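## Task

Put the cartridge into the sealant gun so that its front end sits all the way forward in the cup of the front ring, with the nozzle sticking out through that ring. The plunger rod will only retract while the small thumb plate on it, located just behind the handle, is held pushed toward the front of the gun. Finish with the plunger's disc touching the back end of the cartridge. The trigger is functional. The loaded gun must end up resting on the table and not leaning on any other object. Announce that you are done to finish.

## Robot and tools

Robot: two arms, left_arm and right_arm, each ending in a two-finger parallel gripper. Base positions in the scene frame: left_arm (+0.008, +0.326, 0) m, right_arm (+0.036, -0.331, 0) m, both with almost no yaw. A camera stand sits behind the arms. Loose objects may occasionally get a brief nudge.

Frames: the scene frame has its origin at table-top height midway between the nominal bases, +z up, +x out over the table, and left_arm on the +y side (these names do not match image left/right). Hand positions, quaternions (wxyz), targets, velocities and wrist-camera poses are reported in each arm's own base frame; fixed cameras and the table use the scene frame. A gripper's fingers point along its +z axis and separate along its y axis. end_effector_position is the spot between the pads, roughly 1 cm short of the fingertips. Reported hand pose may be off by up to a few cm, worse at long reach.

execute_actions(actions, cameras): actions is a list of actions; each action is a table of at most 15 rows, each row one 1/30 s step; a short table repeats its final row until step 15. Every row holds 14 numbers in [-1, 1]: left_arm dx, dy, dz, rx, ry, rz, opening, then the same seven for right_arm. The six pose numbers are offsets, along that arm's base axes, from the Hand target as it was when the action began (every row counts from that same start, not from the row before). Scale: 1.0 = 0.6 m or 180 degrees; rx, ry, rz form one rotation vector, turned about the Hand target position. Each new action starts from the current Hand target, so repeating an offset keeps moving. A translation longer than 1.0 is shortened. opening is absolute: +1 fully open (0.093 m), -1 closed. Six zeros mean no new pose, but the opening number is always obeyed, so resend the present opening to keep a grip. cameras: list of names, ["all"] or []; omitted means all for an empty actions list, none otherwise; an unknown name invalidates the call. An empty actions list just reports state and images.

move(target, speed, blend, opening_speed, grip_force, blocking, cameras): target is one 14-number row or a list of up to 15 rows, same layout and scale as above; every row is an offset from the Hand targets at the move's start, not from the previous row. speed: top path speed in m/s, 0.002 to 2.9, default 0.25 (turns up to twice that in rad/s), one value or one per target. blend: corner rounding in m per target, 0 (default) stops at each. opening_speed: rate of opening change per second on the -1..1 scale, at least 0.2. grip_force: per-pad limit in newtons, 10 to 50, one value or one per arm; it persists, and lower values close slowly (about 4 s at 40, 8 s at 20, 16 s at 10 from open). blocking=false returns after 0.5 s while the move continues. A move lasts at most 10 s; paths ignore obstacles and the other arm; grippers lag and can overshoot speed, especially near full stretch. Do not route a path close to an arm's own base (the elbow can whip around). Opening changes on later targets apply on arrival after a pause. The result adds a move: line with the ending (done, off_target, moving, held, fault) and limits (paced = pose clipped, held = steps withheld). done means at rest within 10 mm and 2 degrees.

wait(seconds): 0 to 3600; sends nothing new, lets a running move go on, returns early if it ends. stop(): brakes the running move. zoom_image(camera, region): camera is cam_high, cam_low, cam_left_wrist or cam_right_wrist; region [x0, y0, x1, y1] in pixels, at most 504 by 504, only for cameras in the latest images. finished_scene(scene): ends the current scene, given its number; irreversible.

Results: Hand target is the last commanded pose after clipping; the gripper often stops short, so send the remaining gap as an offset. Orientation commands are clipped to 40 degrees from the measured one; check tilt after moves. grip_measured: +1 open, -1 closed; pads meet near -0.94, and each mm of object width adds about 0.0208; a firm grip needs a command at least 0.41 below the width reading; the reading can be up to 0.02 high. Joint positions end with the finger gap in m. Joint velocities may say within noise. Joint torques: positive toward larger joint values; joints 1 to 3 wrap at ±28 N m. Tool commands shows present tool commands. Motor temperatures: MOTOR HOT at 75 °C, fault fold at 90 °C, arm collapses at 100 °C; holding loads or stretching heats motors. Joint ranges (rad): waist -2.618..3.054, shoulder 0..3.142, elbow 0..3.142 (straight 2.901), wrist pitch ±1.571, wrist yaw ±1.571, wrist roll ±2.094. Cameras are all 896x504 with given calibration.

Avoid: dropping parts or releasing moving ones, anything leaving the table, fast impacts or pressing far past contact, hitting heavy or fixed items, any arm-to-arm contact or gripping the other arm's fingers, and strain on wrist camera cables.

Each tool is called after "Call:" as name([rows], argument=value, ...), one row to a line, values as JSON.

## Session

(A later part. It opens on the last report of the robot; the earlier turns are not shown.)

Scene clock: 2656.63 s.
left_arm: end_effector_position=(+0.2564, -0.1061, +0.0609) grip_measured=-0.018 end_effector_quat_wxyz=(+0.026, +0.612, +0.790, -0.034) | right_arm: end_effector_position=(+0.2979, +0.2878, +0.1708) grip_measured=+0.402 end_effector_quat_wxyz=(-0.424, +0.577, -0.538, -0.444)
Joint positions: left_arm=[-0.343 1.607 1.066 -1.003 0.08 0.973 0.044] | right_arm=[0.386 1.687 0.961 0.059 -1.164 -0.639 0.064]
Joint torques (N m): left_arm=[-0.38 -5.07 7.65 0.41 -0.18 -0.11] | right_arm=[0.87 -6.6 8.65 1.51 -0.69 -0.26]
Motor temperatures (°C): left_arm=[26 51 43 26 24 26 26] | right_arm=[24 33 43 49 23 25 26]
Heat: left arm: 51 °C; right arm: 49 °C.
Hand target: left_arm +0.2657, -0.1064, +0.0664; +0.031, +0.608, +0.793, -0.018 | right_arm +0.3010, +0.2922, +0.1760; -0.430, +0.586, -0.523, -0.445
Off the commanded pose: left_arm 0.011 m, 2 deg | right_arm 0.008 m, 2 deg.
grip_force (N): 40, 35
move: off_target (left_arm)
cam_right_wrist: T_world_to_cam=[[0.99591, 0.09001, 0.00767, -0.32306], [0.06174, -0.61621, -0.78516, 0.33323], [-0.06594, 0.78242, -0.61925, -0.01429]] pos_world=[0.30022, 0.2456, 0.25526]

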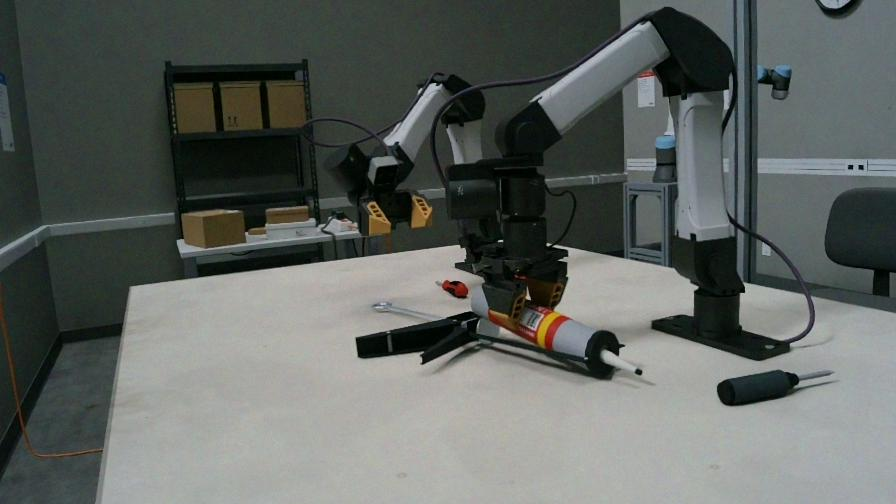

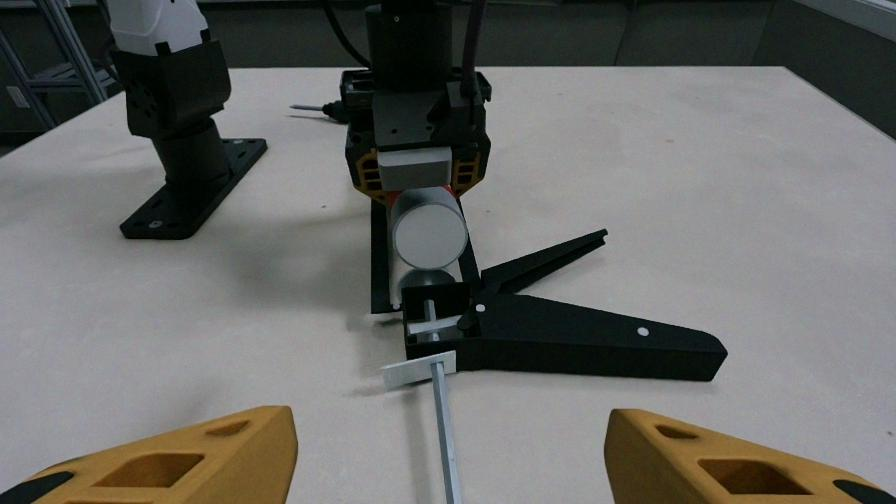

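Call:
move(target=[0, 0.001, -0.035, 0.022, 0.004, 0, -0.35, 0, 0, 0, 0, 0, 0, 0.4], speed=0.05, cameras=["cam_low","cam_right_wrist"])

Call:
zoom_image(camera="cam_right_wrist", region=[330, 150, 530, 390])

Call:
zoom_image(camera="cam_low", region=[440, 270, 650, 390])

Scene clock: 2668.73 s.
left_arm: end_effector_position=(+0.2675, -0.1060, +0.0555) grip_measured=-0.018 end_effector_quat_wxyz=(+0.025, +0.600, +0.799, +0.000) | right_arm: end_effector_position=(+0.2979, +0.2878, +0.1708) grip_measured=+0.402 end_effector_quat_wxyz=(-0.424, +0.577, -0.538, -0.444)
Joint positions: left_arm=[-0.369 1.634 1.074 -0.962 0.014 0.919 0.044] | right_arm=[0.386 1.687 0.961 0.059 -1.164 -0.639 0.064]
Joint torques (N m): left_arm=[-1.32 -3.04 5.23 0.52 -0.19 0.11] | right_arm=[0.79 -6.68 8.68 1.54 -0.68 -0.26]
Heat: left arm: 49 °C; right arm: 48 °C.
Hand target: left_arm +0.2657, -0.1057, +0.0453; +0.005, +0.609, +0.793, +0.005 | right_arm +0.3010, +0.2922, +0.1760; -0.430, +0.586, -0.523, -0.445
Off the commanded pose: left_arm 0.010 m, 3 deg | right_arm 0.008 m, 2 deg.
grip_force (N): 40, 35
move: off_target (left_arm)
cam_right_wrist: T_world_to_cam=[[0.99591, 0.09001, 0.00767, -0.32306], [0.06174, -0.61621, -0.78516, 0.33323], [-0.06594, 0.78242, -0.61925, -0.01429]] pos_world=[0.30022, 0.2456, 0.25526]

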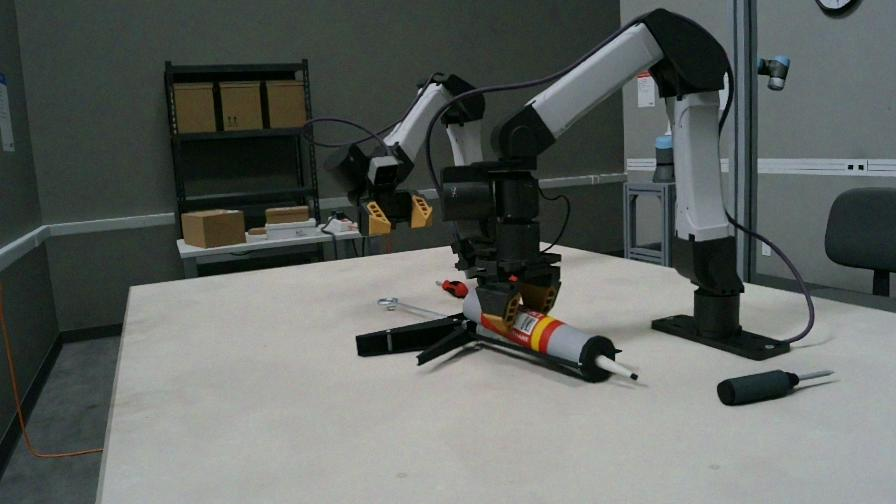

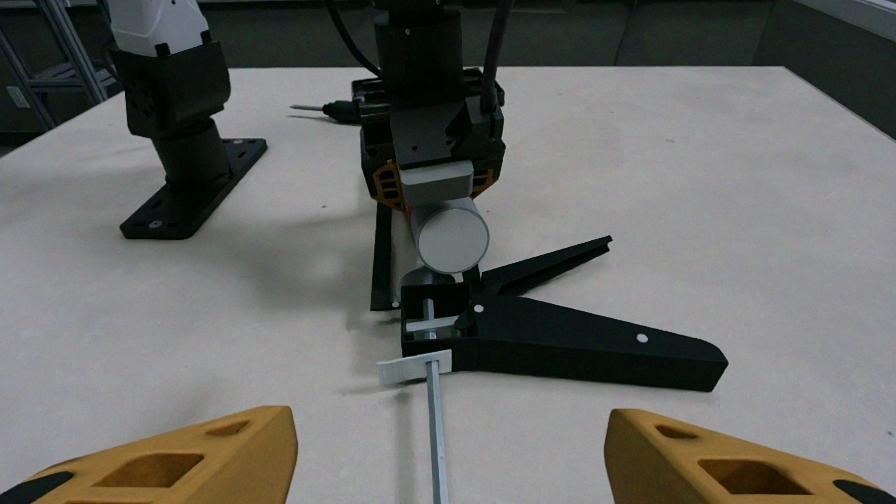

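Scaled by 2.100 from the camera's image (finer frame: 1280x720).

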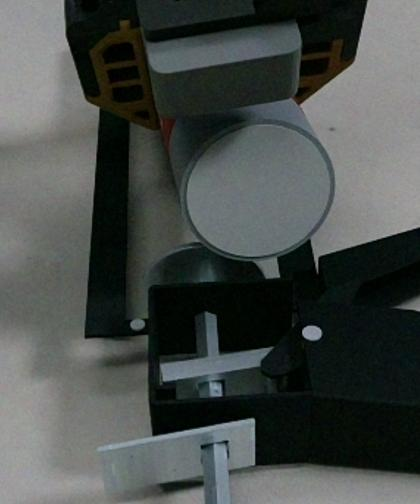

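Scaled by 2.400 from the camera's image (finer frame: 1280x720).

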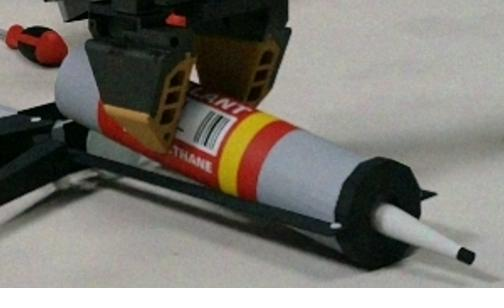

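Call:
move([
  [0, 0.0, 0.035, 0, 0, 0, -0.35, 0, 0, 0, 0, 0, 0, 0.4],
  [-0.02, -0.003, 0.035, 0, 0, -0.024, -0.35, 0, 0, 0, 0, 0, 0, 0.4],
], speed=0.05, cameras=["cam_low","cam_right_wrist"])

Call:
zoom_image(camera="cam_right_wrist", region=[330, 150, 530, 390])

Call:
zoom_image(camera="cam_low", region=[440, 270, 650, 390])

Scene clock: 2687.03 s.
left_arm: end_effector_position=(+0.2627, -0.1102, +0.0608) grip_measured=-0.018 end_effector_quat_wxyz=(+0.015, +0.622, +0.783, +0.001) | right_arm: end_effector_position=(+0.2979, +0.2878, +0.1708) grip_measured=+0.402 end_effector_quat_wxyz=(-0.424, +0.577, -0.538, -0.444)
Joint positions: left_arm=[-0.393 1.634 1.096 -1.004 0.007 0.95 0.044] | right_arm=[0.386 1.687 0.961 0.059 -1.164 -0.639 0.064]
Joint torques (N m): left_arm=[-1.01 -7.72 4.96 0.02 -0.15 0.29] | right_arm=[0.76 -6.68 8.72 1.5 -0.69 -0.27]
Heat: left arm: 47 °C; right arm: 47 °C.
Hand target: left_arm +0.2537, -0.1075, +0.0663; +0.005, +0.638, +0.770, +0.005 | right_arm +0.3010, +0.2922, +0.1760; -0.430, +0.586, -0.523, -0.445
Off the commanded pose: left_arm 0.011 m, 3 deg | right_arm 0.008 m, 2 deg.
grip_force (N): 40, 35
move: off_target (left_arm)
cam_right_wrist: T_world_to_cam=[[0.99591, 0.09001, 0.00767, -0.32306], [0.06174, -0.61621, -0.78516, 0.33323], [-0.06594, 0.78242, -0.61925, -0.01429]] pos_world=[0.30022, 0.2456, 0.25526]

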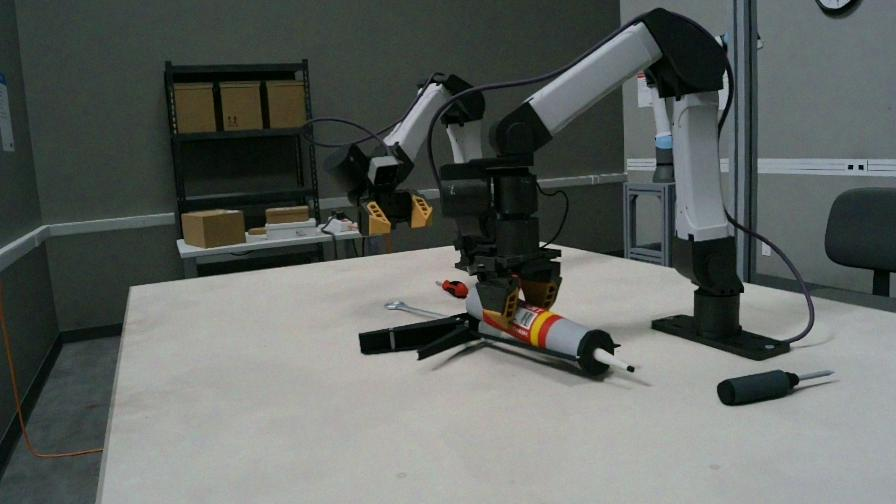

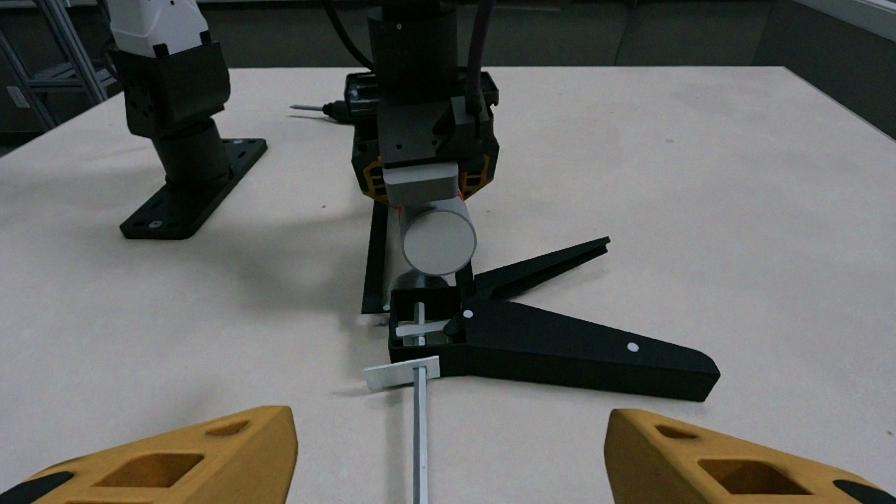

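Scaled by 2.100 from the camera's image (finer frame: 1280x720).

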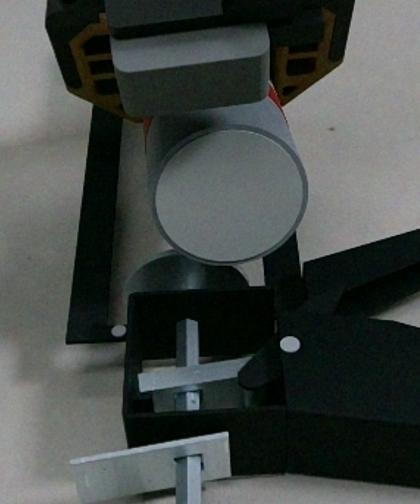

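Scaled by 2.400 from the camera's image (finer frame: 1280x720).

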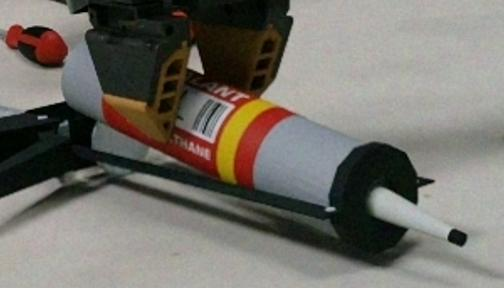

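Call:
move(target=[0, 0, 0, 0, 0, 0, -0.35, 0.007, -0.175, -0.1, -0.2554, -0.0384, 0.0244, 0.4], speed=0.15, cameras=["cam_high","cam_low","cam_right_wrist"])

Scene clock: 2735.40 s.
left_arm: end_effector_position=(+0.2627, -0.1102, +0.0608) grip_measured=-0.018 end_effector_quat_wxyz=(+0.015, +0.622, +0.783, +0.001) | right_arm: end_effector_position=(+0.3001, +0.1851, +0.1136) grip_measured=+0.402 end_effector_quat_wxyz=(-0.177, +0.748, -0.612, -0.186)
Joint positions: left_arm=[-0.393 1.634 1.096 -1.004 0.007 0.95 0.044] | right_arm=[0.318 1.76 1.363 -1.064 -0.508 -1.422 0.064]
Joint torques (N m): left_arm=[-1.02 -7.65 4.96 0.03 -0.14 0.29] | right_arm=[0.12 -7.08 8.12 0.36 -0.58 -0.21]
Heat: left arm: 49 °C; right arm: 45 °C.
Hand target: left_arm +0.2537, -0.1075, +0.0663; +0.005, +0.638, +0.770, +0.005 | right_arm +0.3052, +0.1872, +0.1160; -0.180, +0.751, -0.607, -0.186
Off the commanded pose: left_arm 0.011 m, 3 deg | right_arm 0.006 m, 1 deg.
grip_force (N): 40, 35
move: done
cam_right_wrist: T_world_to_cam=[[0.97893, 0.20372, 0.01366, -0.33227], [0.20408, -0.97415, -0.09689, 0.17026], [-0.00643, 0.09763, -0.9952, 0.18236]] pos_world=[0.29169, 0.21574, 0.20252]

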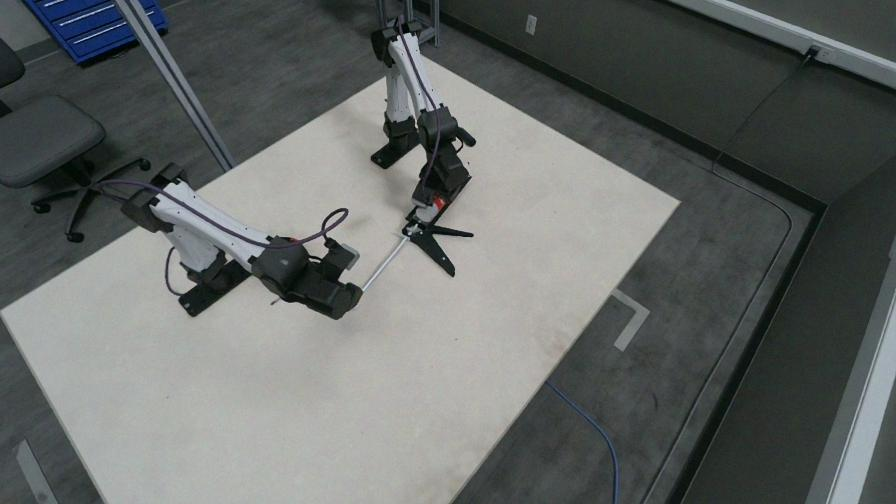

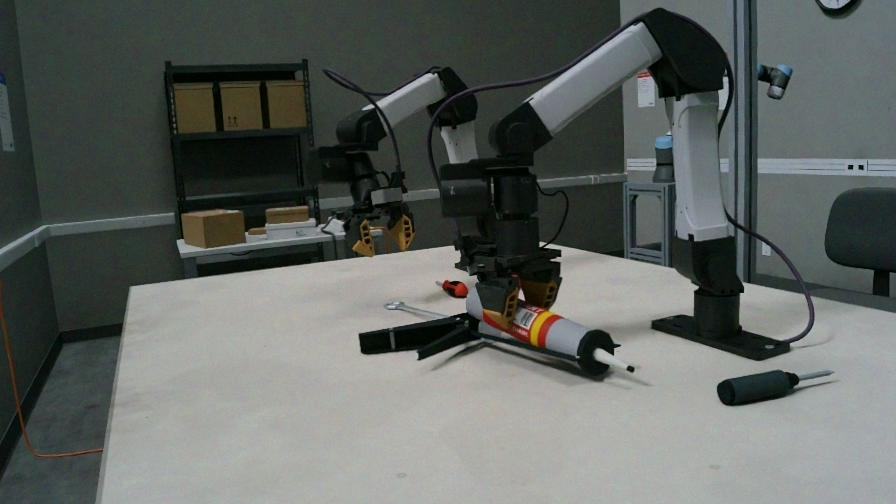

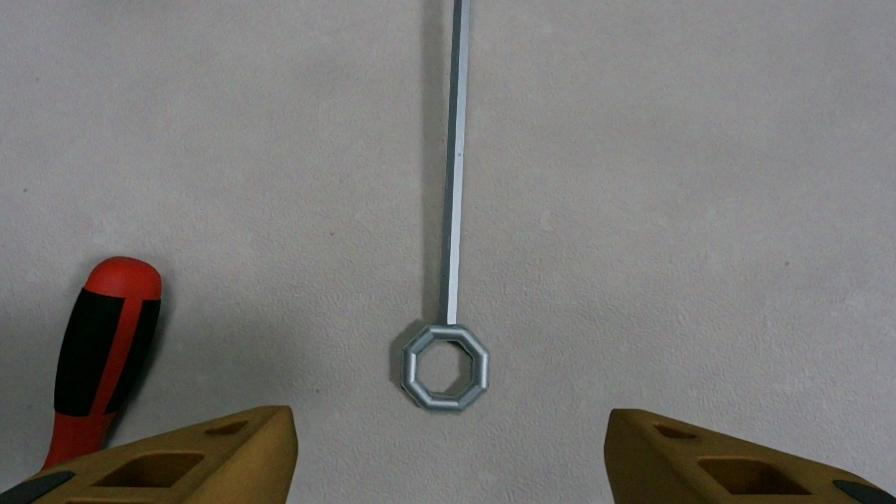

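Call:
move(target=[0, 0, 0, 0, 0, 0, -0.35, -0.0018, 0.008, -0.12, 0, 0, 0, 0.4], speed=0.1, cameras=["cam_right_wrist"])

Scene clock: 2751.97 s.
left_arm: end_effector_position=(+0.2627, -0.1102, +0.0608) grip_measured=-0.018 end_effector_quat_wxyz=(+0.015, +0.622, +0.783, +0.001) | right_arm: end_effector_position=(+0.3042, +0.1879, +0.0487) grip_measured=+0.402 end_effector_quat_wxyz=(-0.179, +0.751, -0.610, -0.182)
Joint positions: left_arm=[-0.393 1.634 1.096 -1.004 0.007 0.95 0.044] | right_arm=[0.324 1.839 1.194 -0.806 -0.504 -1.423 0.064]
Joint torques (N m): left_arm=[-1.02 -7.61 5.04 0.01 -0.12 0.32] | right_arm=[1.02 -7.62 4.83 0.69 -0.58 -0.04]
Motor temperatures (°C): left_arm=[26 49 40 26 24 27 26] | right_arm=[24 34 42 42 24 25 26]
Heat: left arm: 49 °C; right arm: 42 °C.
Hand target: left_arm +0.2537, -0.1075, +0.0663; +0.005, +0.638, +0.770, +0.005 | right_arm +0.3041, +0.1920, +0.0440; -0.180, +0.751, -0.607, -0.186
Off the commanded pose: left_arm 0.011 m, 3 deg | right_arm 0.006 m, 1 deg.
grip_force (N): 40, 35
move: done
cam_right_wrist: T_world_to_cam=[[0.97757, 0.20924, 0.0238, -0.337], [0.21056, -0.97306, -0.09387, 0.16353], [0.00352, 0.09678, -0.9953, 0.11468]] pos_world=[0.29461, 0.21854, 0.13752]

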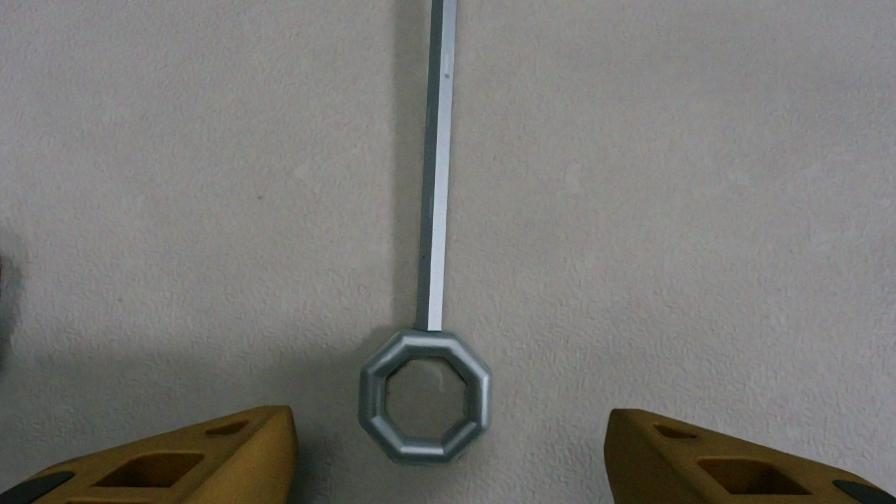

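Call:
move(target=[0, 0, 0, 0, 0, 0, -0.35, -0.0108, 0.0067, -0.06, 0, 0, 0, 0.4], speed=0.06, cameras=["cam_right_wrist"])

Scene clock: 2762.23 s.
left_arm: end_effector_position=(+0.2627, -0.1102, +0.0608) grip_measured=-0.018 end_effector_quat_wxyz=(+0.015, +0.622, +0.783, +0.001) | right_arm: end_effector_position=(+0.2966, +0.1915, +0.0146) grip_measured=+0.401 end_effector_quat_wxyz=(-0.176, +0.751, -0.609, -0.184)
Joint positions: left_arm=[-0.393 1.634 1.096 -1.004 0.007 0.95 0.044] | right_arm=[0.342 1.882 1.1 -0.667 -0.502 -1.407 0.064]
Joint torques (N m): left_arm=[-0.98 -7.79 5.04 0.01 -0.11 0.32] | right_arm=[0.94 -7.24 4.1 0.9 -0.54 0.03]
Heat: left arm: 49 °C; right arm: 41 °C.
Hand target: left_arm +0.2537, -0.1075, +0.0663; +0.005, +0.638, +0.770, +0.005 | right_arm +0.2978, +0.1960, +0.0080; -0.181, +0.751, -0.607, -0.186
Off the commanded pose: left_arm 0.011 m, 3 deg | right_arm 0.008 m, 1 deg.
grip_force (N): 40, 35
move: done
cam_right_wrist: T_world_to_cam=[[0.97699, 0.21258, 0.0176, -0.32995], [0.21329, -0.97253, -0.09323, 0.16446], [-0.0027, 0.09484, -0.99549, 0.08265]] pos_world=[0.2875, 0.22224, 0.10342]

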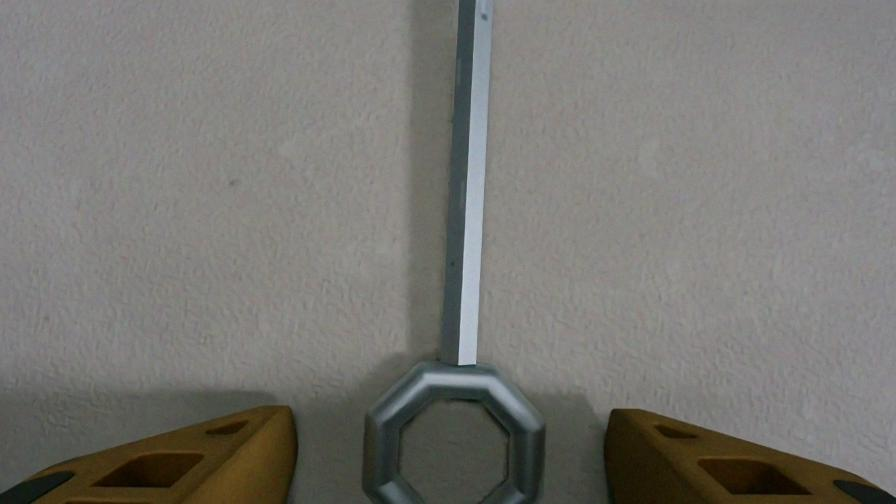

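Call:
move([
  [0, 0, 0, 0, 0, 0, -0.35, -0.0015, 0.011, -0.004, 0, 0, 0, 0.4],
  [0, 0, 0, 0, 0, 0, -0.35, -0.0015, 0.011, -0.004, 0, 0, 0, -0.5],
], speed=0.05, cameras=["cam_right_wrist","cam_high"])

Scene clock: 2773.47 s.
left_arm: end_effector_position=(+0.2627, -0.1102, +0.0608) grip_measured=-0.018 end_effector_quat_wxyz=(+0.015, +0.623, +0.782, +0.001) | right_arm: end_effector_position=(+0.2958, +0.1978, +0.0146) grip_measured=-0.323 end_effector_quat_wxyz=(-0.177, +0.751, -0.610, -0.183)
Joint positions: left_arm=[-0.393 1.634 1.096 -1.004 0.007 0.951 0.044] | right_arm=[0.362 1.882 1.1 -0.654 -0.498 -1.381 0.03]
Joint torques (N m): left_arm=[-1.05 -7.72 5 0.01 -0.12 0.29] | right_arm=[0.98 -6.74 3.9 0.97 -0.58 -0.03]
Heat: left arm: 49 °C; right arm: 40 °C.
Hand target: left_arm +0.2537, -0.1075, +0.0663; +0.005, +0.638, +0.770, +0.005 | right_arm +0.2968, +0.2026, +0.0056; -0.181, +0.751, -0.607, -0.186
Off the commanded pose: left_arm 0.011 m, 3 deg | right_arm 0.010 m, 1 deg.
grip_force (N): 40, 35
move: done; target 2's new opening was sent with right_arm's hand 0.013 m and 1 deg from that target
cam_right_wrist: T_world_to_cam=[[0.9775, 0.21005, 0.01908, -0.33017], [0.21091, -0.97315, -0.09212, 0.17168], [-0.00078, 0.09407, -0.99557, 0.08167]] pos_world=[0.2866, 0.22874, 0.10342]
Images, in order (width x height): cam_high 896x504, cam_right_wrist 896x504.

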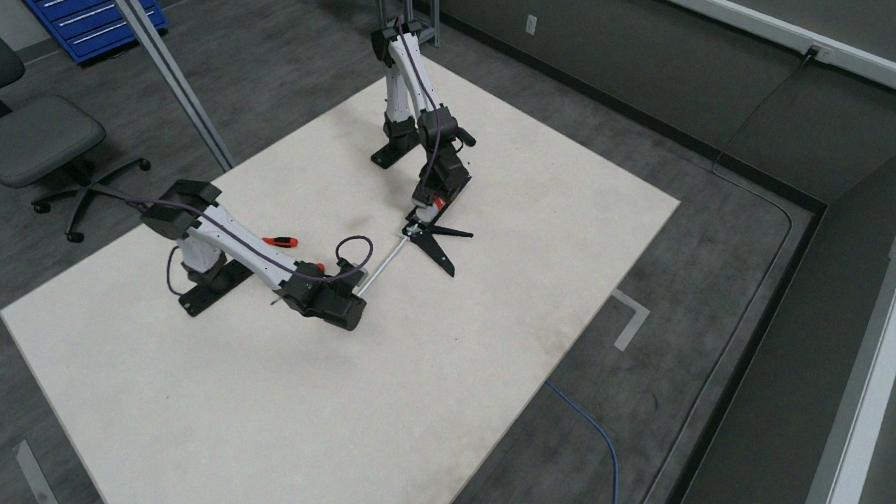

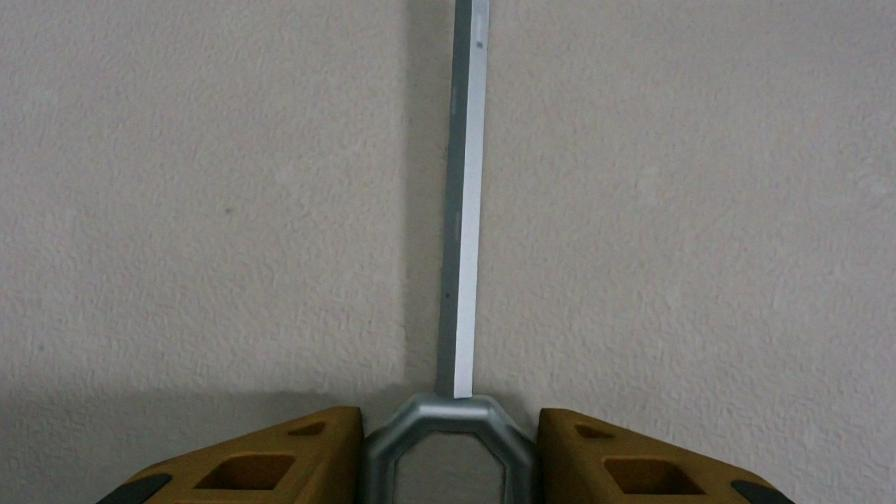

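Call:
move(target=[0, 0, 0, 0, 0, 0, -0.35, 0.065, 0.012, 0.008, 0, 0, 0.0222, -0.5], speed=0.06, cameras=["cam_low","cam_high"])

Call:
zoom_image(camera="cam_high", region=[390, 150, 490, 250])

Call:
zoom_image(camera="cam_low", region=[440, 270, 650, 390])

Scene clock: 2787.60 s.
left_arm: end_effector_position=(+0.2577, -0.1091, +0.0615) grip_measured=-0.018 end_effector_quat_wxyz=(+0.007, +0.620, +0.785, -0.005) | right_arm: end_effector_position=(+0.3242, +0.2064, +0.0151) grip_measured=-0.338 end_effector_quat_wxyz=(-0.163, +0.773, -0.581, -0.194)
Joint positions: left_arm=[-0.393 1.631 1.096 -1.025 0.013 0.943 0.044] | right_arm=[0.352 2.024 1.309 -0.786 -0.509 -1.483 0.029]
Joint torques (N m): left_arm=[-1.1 -7.45 4.97 0.21 -0.16 0.36] | right_arm=[-0.13 -7.39 7.42 0.64 -0.58 -0.04]
Heat: left arm: 49 °C; right arm: 39 °C.
Hand target: left_arm +0.2536, -0.1075, +0.0663; +0.005, +0.638, +0.770, +0.005 | right_arm +0.3358, +0.2098, +0.0103; -0.174, +0.772, -0.581, -0.192
Off the commanded pose: left_arm 0.007 m, 3 deg | right_arm 0.013 m, 1 deg.
grip_force (N): 40, 35
move: off_target (right_arm)
Images, in order (width x height): cam_high 896x504, cam_low 896x504.

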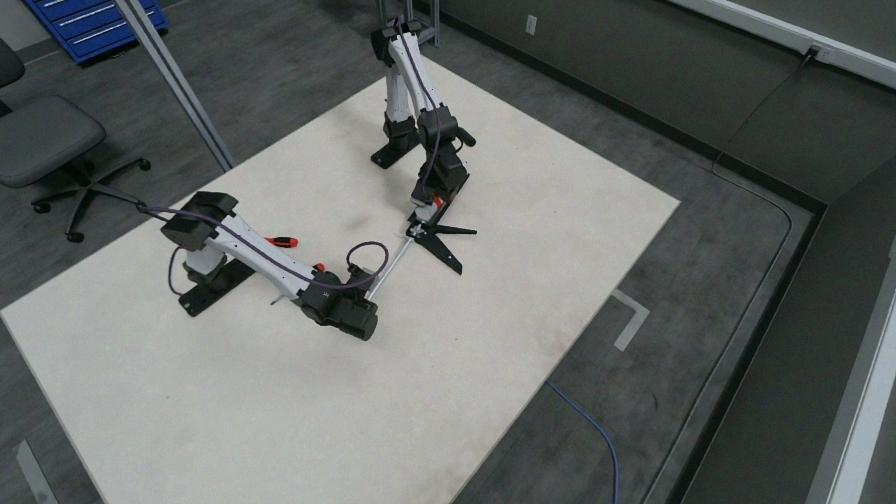

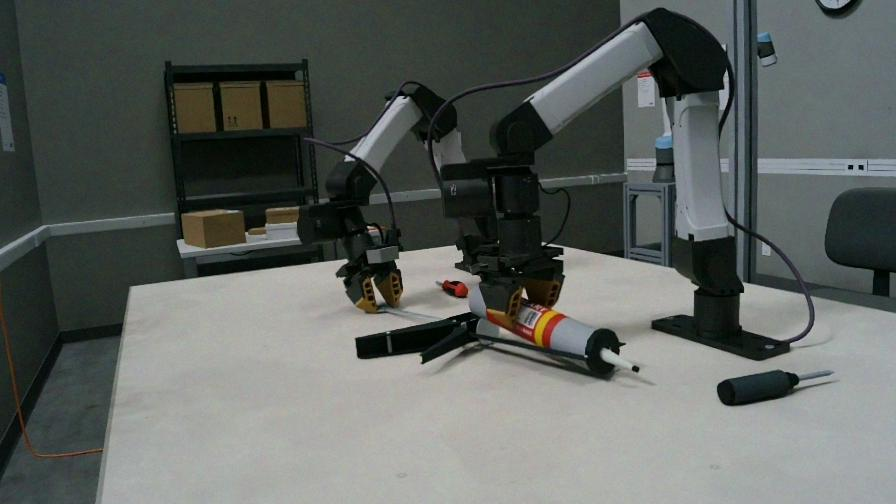

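Scaled by 5.040 from the camera's image (finer frame: 1280x720).

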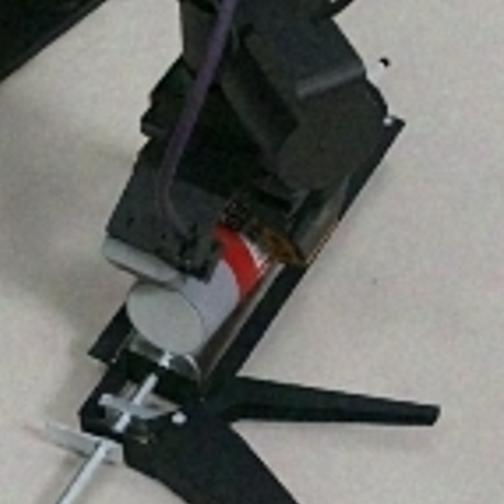

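Scaled by 2.400 from the camera's image (finer frame: 1280x720).

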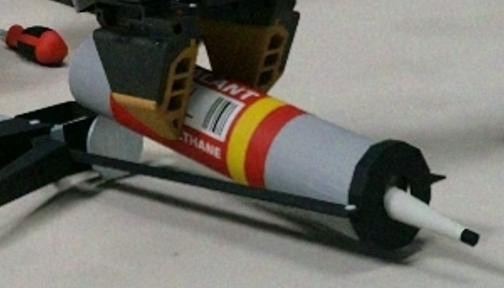

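Call:
move(target=[0, 0, 0, 0, 0, 0, -0.35, 0.028, 0.004, 0.01, 0, 0, 0.006, -0.5], speed=0.06, cameras=["cam_low","cam_high"])

Call:
zoom_image(camera="cam_high", region=[405, 195, 445, 235])

Call:
zoom_image(camera="cam_low", region=[440, 270, 650, 390])

Scene clock: 2797.03 s.
left_arm: end_effector_position=(+0.2569, -0.1097, +0.0619) grip_measured=-0.018 end_effector_quat_wxyz=(+0.007, +0.623, +0.782, -0.005) | right_arm: end_effector_position=(+0.3428, +0.2098, +0.0162) grip_measured=-0.338 end_effector_quat_wxyz=(-0.162, +0.782, -0.571, -0.193)
Joint positions: left_arm=[-0.395 1.629 1.096 -1.028 0.014 0.949 0.044] | right_arm=[0.344 2.092 1.422 -0.842 -0.507 -1.521 0.029]
Joint torques (N m): left_arm=[-0.83 -7.3 5 0.23 -0.18 0.31] | right_arm=[-0.29 -8.98 7.91 0.44 -0.65 0]
Heat: left arm: 49 °C; right arm: 39 °C.
Hand target: left_arm +0.2537, -0.1075, +0.0663; +0.005, +0.638, +0.770, +0.005 | right_arm +0.3525, +0.2122, +0.0164; -0.172, +0.777, -0.573, -0.194
Off the commanded pose: left_arm 0.006 m, 3 deg | right_arm 0.010 m, 1 deg.
grip_force (N): 40, 35
move: done
Images, in order (width x height): cam_high 896x504, cam_low 896x504.

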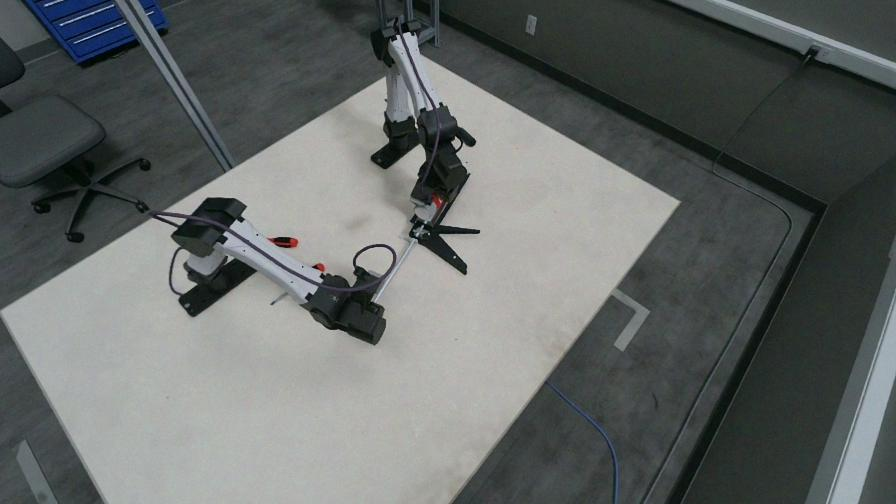

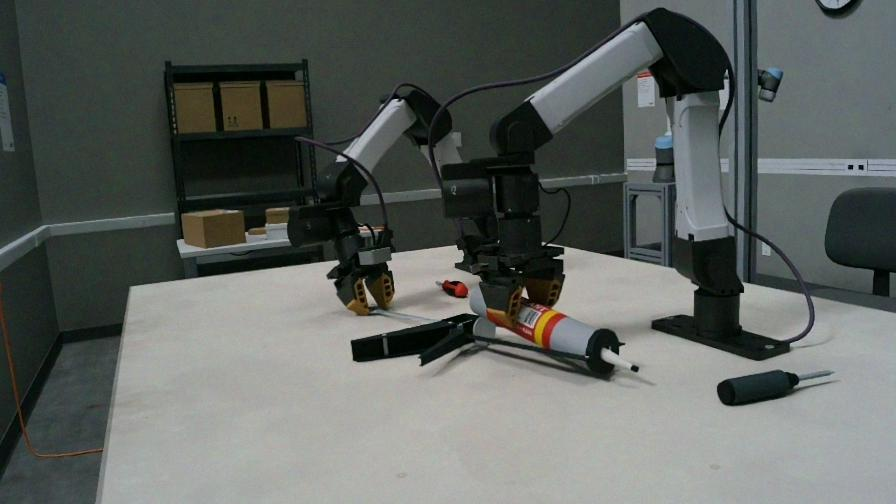

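Scaled by 12.600 from the camera's image (finer frame: 1280x720).

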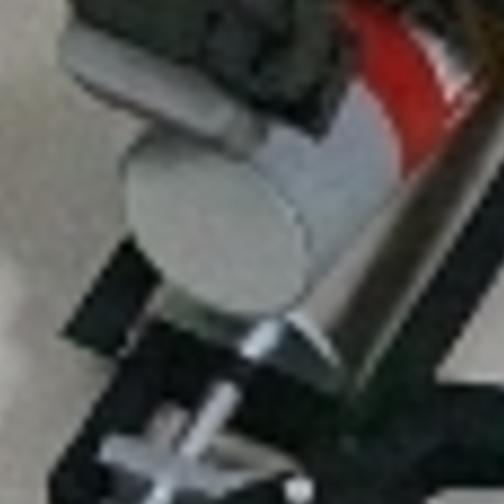

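Scaled by 2.400 from the camera's image (finer frame: 1280x720).

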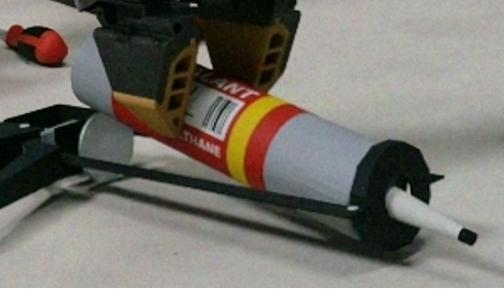

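Call:
move(target=[0.0013, 0.018, 0, 0, 0, 0, -0.35, 0, 0, 0, 0, 0, 0, -0.5], speed=0.06, cameras=["cam_low","cam_high"])

Call:
zoom_image(camera="cam_high", region=[405, 195, 445, 235])

Call:
zoom_image(camera="cam_low", region=[440, 270, 650, 390])

Scene clock: 2813.57 s.
left_arm: end_effector_position=(+0.2543, -0.1054, +0.0609) grip_measured=-0.018 end_effector_quat_wxyz=(+0.004, +0.634, +0.773, -0.013) | right_arm: end_effector_position=(+0.3429, +0.2098, +0.0162) grip_measured=-0.338 end_effector_quat_wxyz=(-0.162, +0.782, -0.571, -0.193)
Joint positions: left_arm=[-0.376 1.624 1.086 -1.033 0.027 0.997 0.044] | right_arm=[0.344 2.093 1.422 -0.842 -0.507 -1.521 0.029]
Joint torques (N m): left_arm=[0.92 -7.79 4.75 0.26 -0.3 0.22] | right_arm=[-0.32 -8.94 7.87 0.44 -0.63 0.01]
Motor temperatures (°C): left_arm=[26 48 39 26 24 27 26] | right_arm=[24 38 41 37 24 25 27]
Heat: left arm: 48 °C; right arm: 41 °C.
Hand target: left_arm +0.2544, -0.0968, +0.0663; +0.005, +0.638, +0.770, +0.005 | right_arm +0.3526, +0.2123, +0.0163; -0.172, +0.777, -0.573, -0.194
Off the commanded pose: left_arm 0.010 m, 2 deg | right_arm 0.010 m, 1 deg.
grip_force (N): 40, 35
move: done
Images, in order (width x height): cam_high 896x504, cam_low 896x504.

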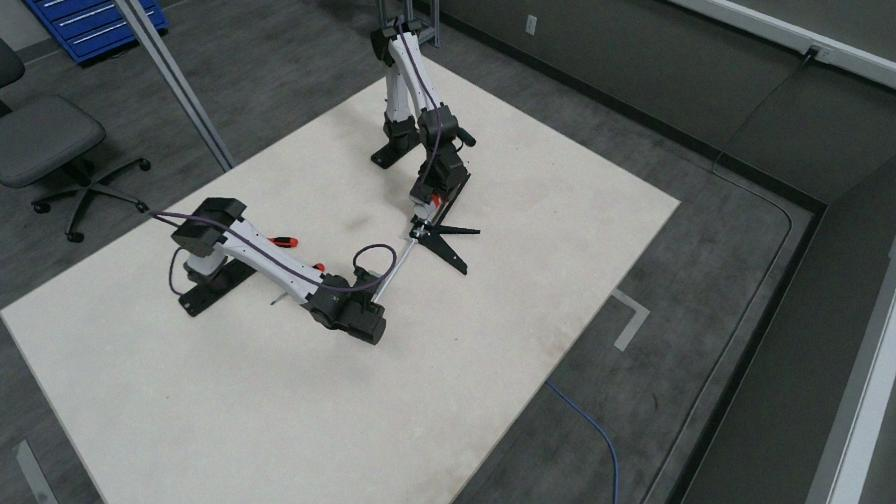

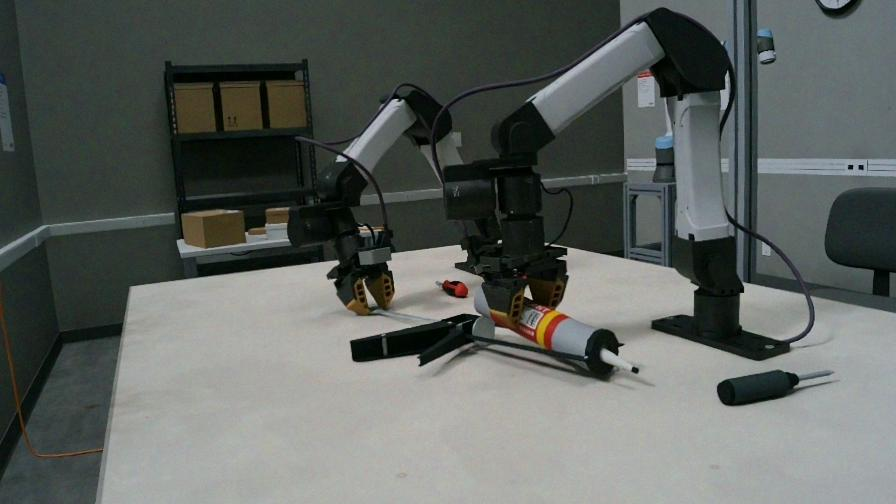

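Scaled by 12.600 from the camera's image (finer frame: 1280x720).

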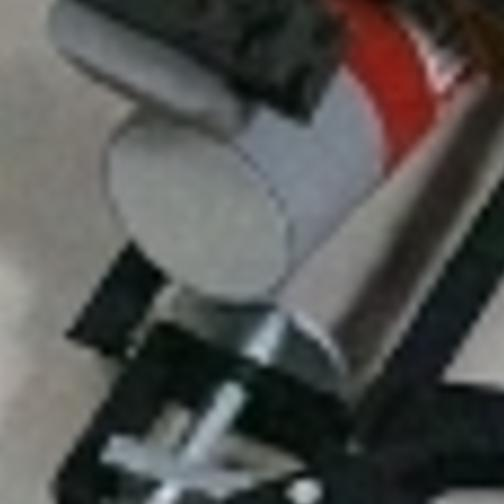

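Scaled by 2.400 from the camera's image (finer frame: 1280x720).

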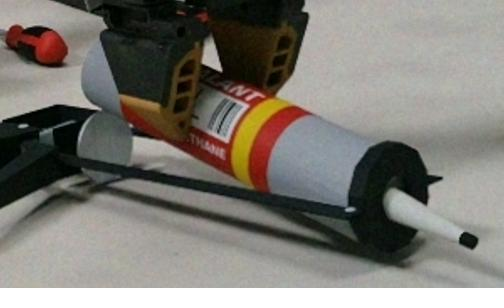

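Call:
move(target=[0.006, 0.001, -0.024, 0.012, 0.0026, 0.012, -0.35, 0, 0, 0, 0, 0, 0, -0.5], speed=0.05, cameras=["cam_low","cam_high"])

Call:
zoom_image(camera="cam_high", region=[405, 195, 445, 235])

Call:
zoom_image(camera="cam_low", region=[440, 270, 650, 390])

Scene clock: 2834.63 s.
left_arm: end_effector_position=(+0.2534, -0.1042, +0.0597) grip_measured=-0.018 end_effector_quat_wxyz=(+0.002, +0.631, +0.775, -0.011) | right_arm: end_effector_position=(+0.3434, +0.2100, +0.0166) grip_measured=-0.338 end_effector_quat_wxyz=(-0.163, +0.782, -0.570, -0.193)
Joint positions: left_arm=[-0.376 1.624 1.082 -1.032 0.023 0.991 0.044] | right_arm=[0.344 2.093 1.424 -0.843 -0.507 -1.521 0.029]
Joint torques (N m): left_arm=[-0.2 -4.27 4.41 0.63 -0.53 -0.17] | right_arm=[-0.2 -8.98 7.53 0.45 -0.62 0.02]
Heat: left arm: 47 °C; right arm: 42 °C.
Hand target: left_arm +0.2581, -0.0961, +0.0519; -0.010, +0.624, +0.781, +0.017 | right_arm +0.3525, +0.2122, +0.0162; -0.172, +0.777, -0.573, -0.194
Off the commanded pose: left_arm 0.012 m, 4 deg | right_arm 0.009 m, 1 deg.
grip_force (N): 40, 35
move: off_target (left_arm)
Images, in order (width x height): cam_high 896x504, cam_low 896x504.

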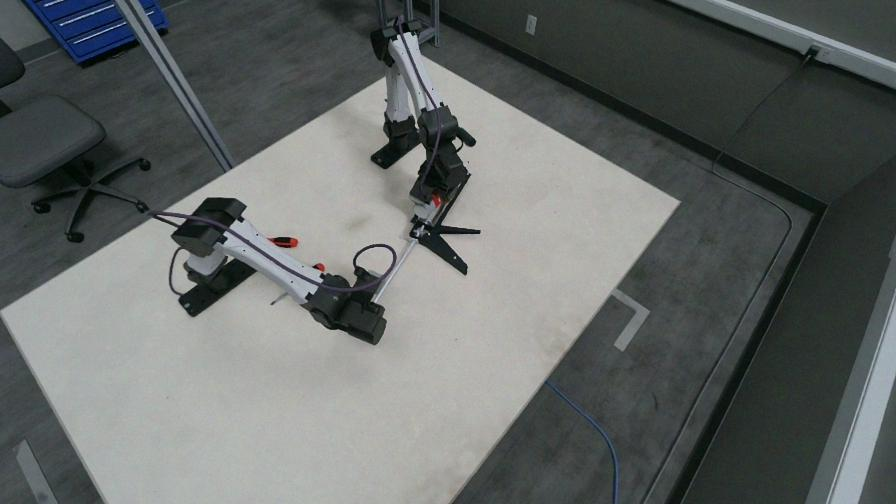

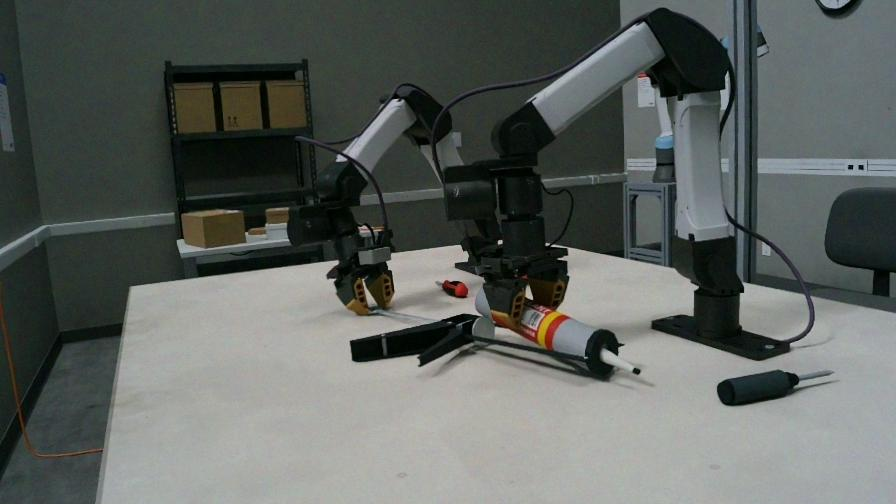

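Scaled by 12.600 from the camera's image (finer frame: 1280x720).

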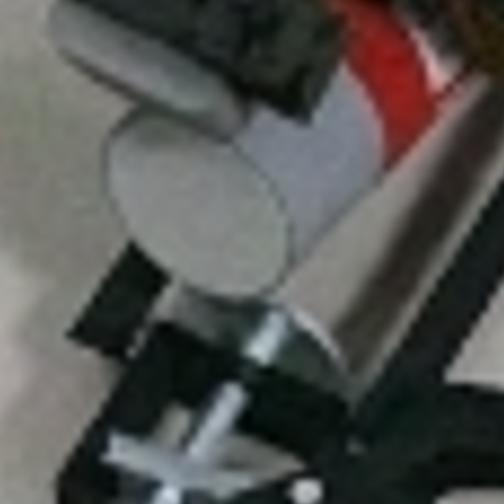

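Scaled by 2.400 from the camera's image (finer frame: 1280x720).

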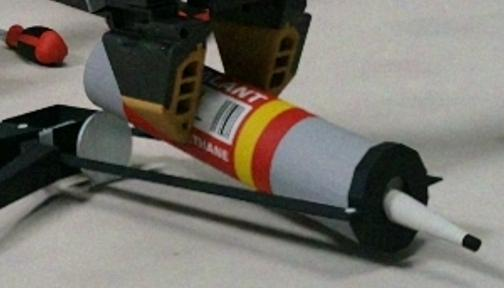

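Call:
move([
  [0, 0, 0, 0, 0, 0, -0.35, 0, 0, 0, 0, 0, 0, 0.4],
  [0, 0, 0, 0, 0, 0, -0.35, 0, 0, 0.17, 0, 0, 0, 0.4],
  [0, 0, 0, 0, 0, 0, -0.35, -0.05, 0.142, 0.267, 0.251, 0.0612, 0, 0.4],
], speed=0.15, cameras=["cam_low","cam_right_wrist"])

Call:
zoom_image(camera="cam_right_wrist", region=[330, 150, 530, 390])

Scene clock: 2875.80 s.
left_arm: end_effector_position=(+0.2535, -0.1039, +0.0592) grip_measured=-0.018 end_effector_quat_wxyz=(+0.002, +0.631, +0.776, -0.010) | right_arm: end_effector_position=(+0.3272, +0.2949, +0.1569) grip_measured=+0.398 end_effector_quat_wxyz=(-0.381, +0.624, -0.491, -0.474)
Joint positions: left_arm=[-0.376 1.624 1.079 -1.029 0.021 0.99 0.044] | right_arm=[0.359 1.96 1.353 -0.505 -1.276 -1.106 0.064]
Joint torques (N m): left_arm=[-0.28 -4.26 4.55 0.63 -0.53 -0.2] | right_arm=[0.88 -14.06 5.16 1.19 -0.99 -0.05]
Motor temperatures (°C): left_arm=[26 44 39 26 24 27 26] | right_arm=[24 45 40 34 24 25 27]
Heat: left arm: 44 °C; right arm: 45 °C.
Hand target: left_arm +0.2581, -0.0962, +0.0519; -0.010, +0.624, +0.781, +0.017 | right_arm +0.3226, +0.2974, +0.1766; -0.403, +0.630, -0.468, -0.471
Off the commanded pose: left_arm 0.012 m, 4 deg | right_arm 0.020 m, 4 deg.
grip_force (N): 40, 35
move: off_target (right_arm)
cam_right_wrist: T_world_to_cam=[[0.9672, 0.25393, 0.00603, -0.3915], [0.16484, -0.60947, -0.77548, 0.28765], [-0.19324, 0.75104, -0.63134, 0.02633]] pos_world=[0.33633, 0.25495, 0.24205]

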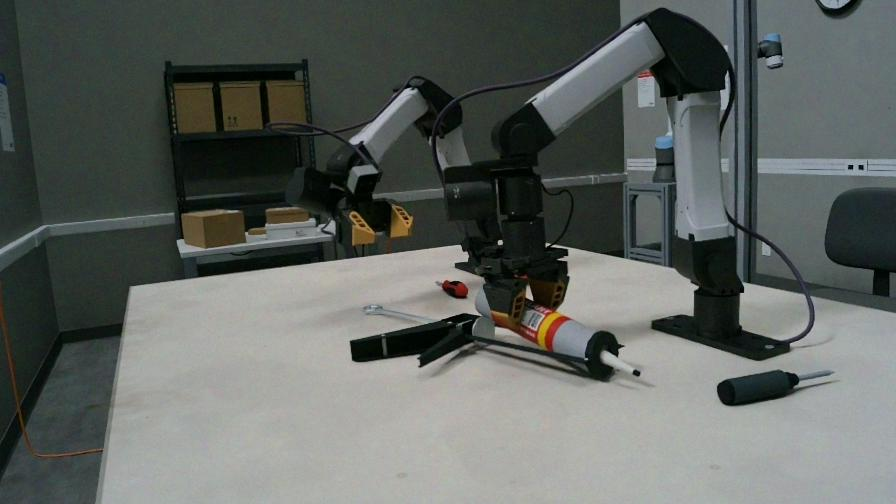

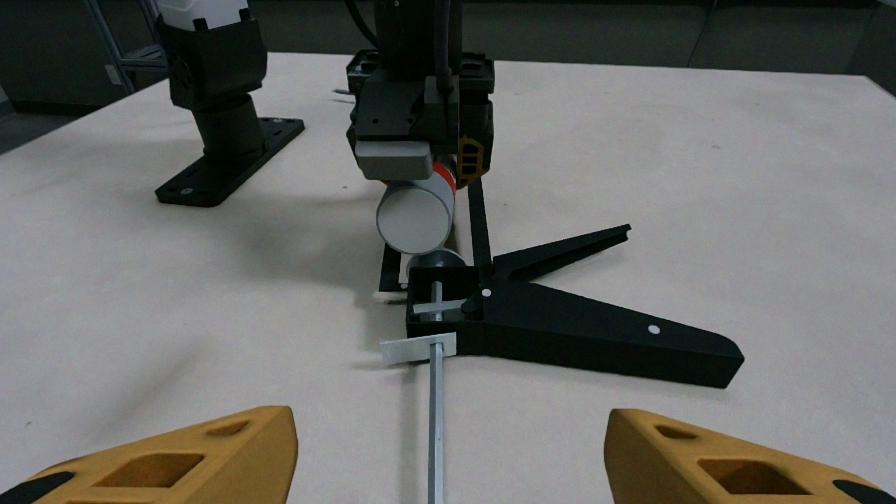

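Scaled by 2.100 from the camera's image (finer frame: 1280x720).

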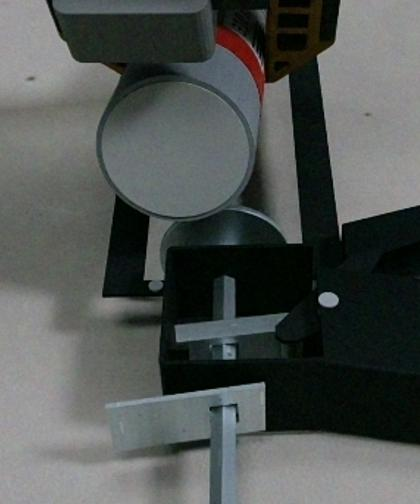

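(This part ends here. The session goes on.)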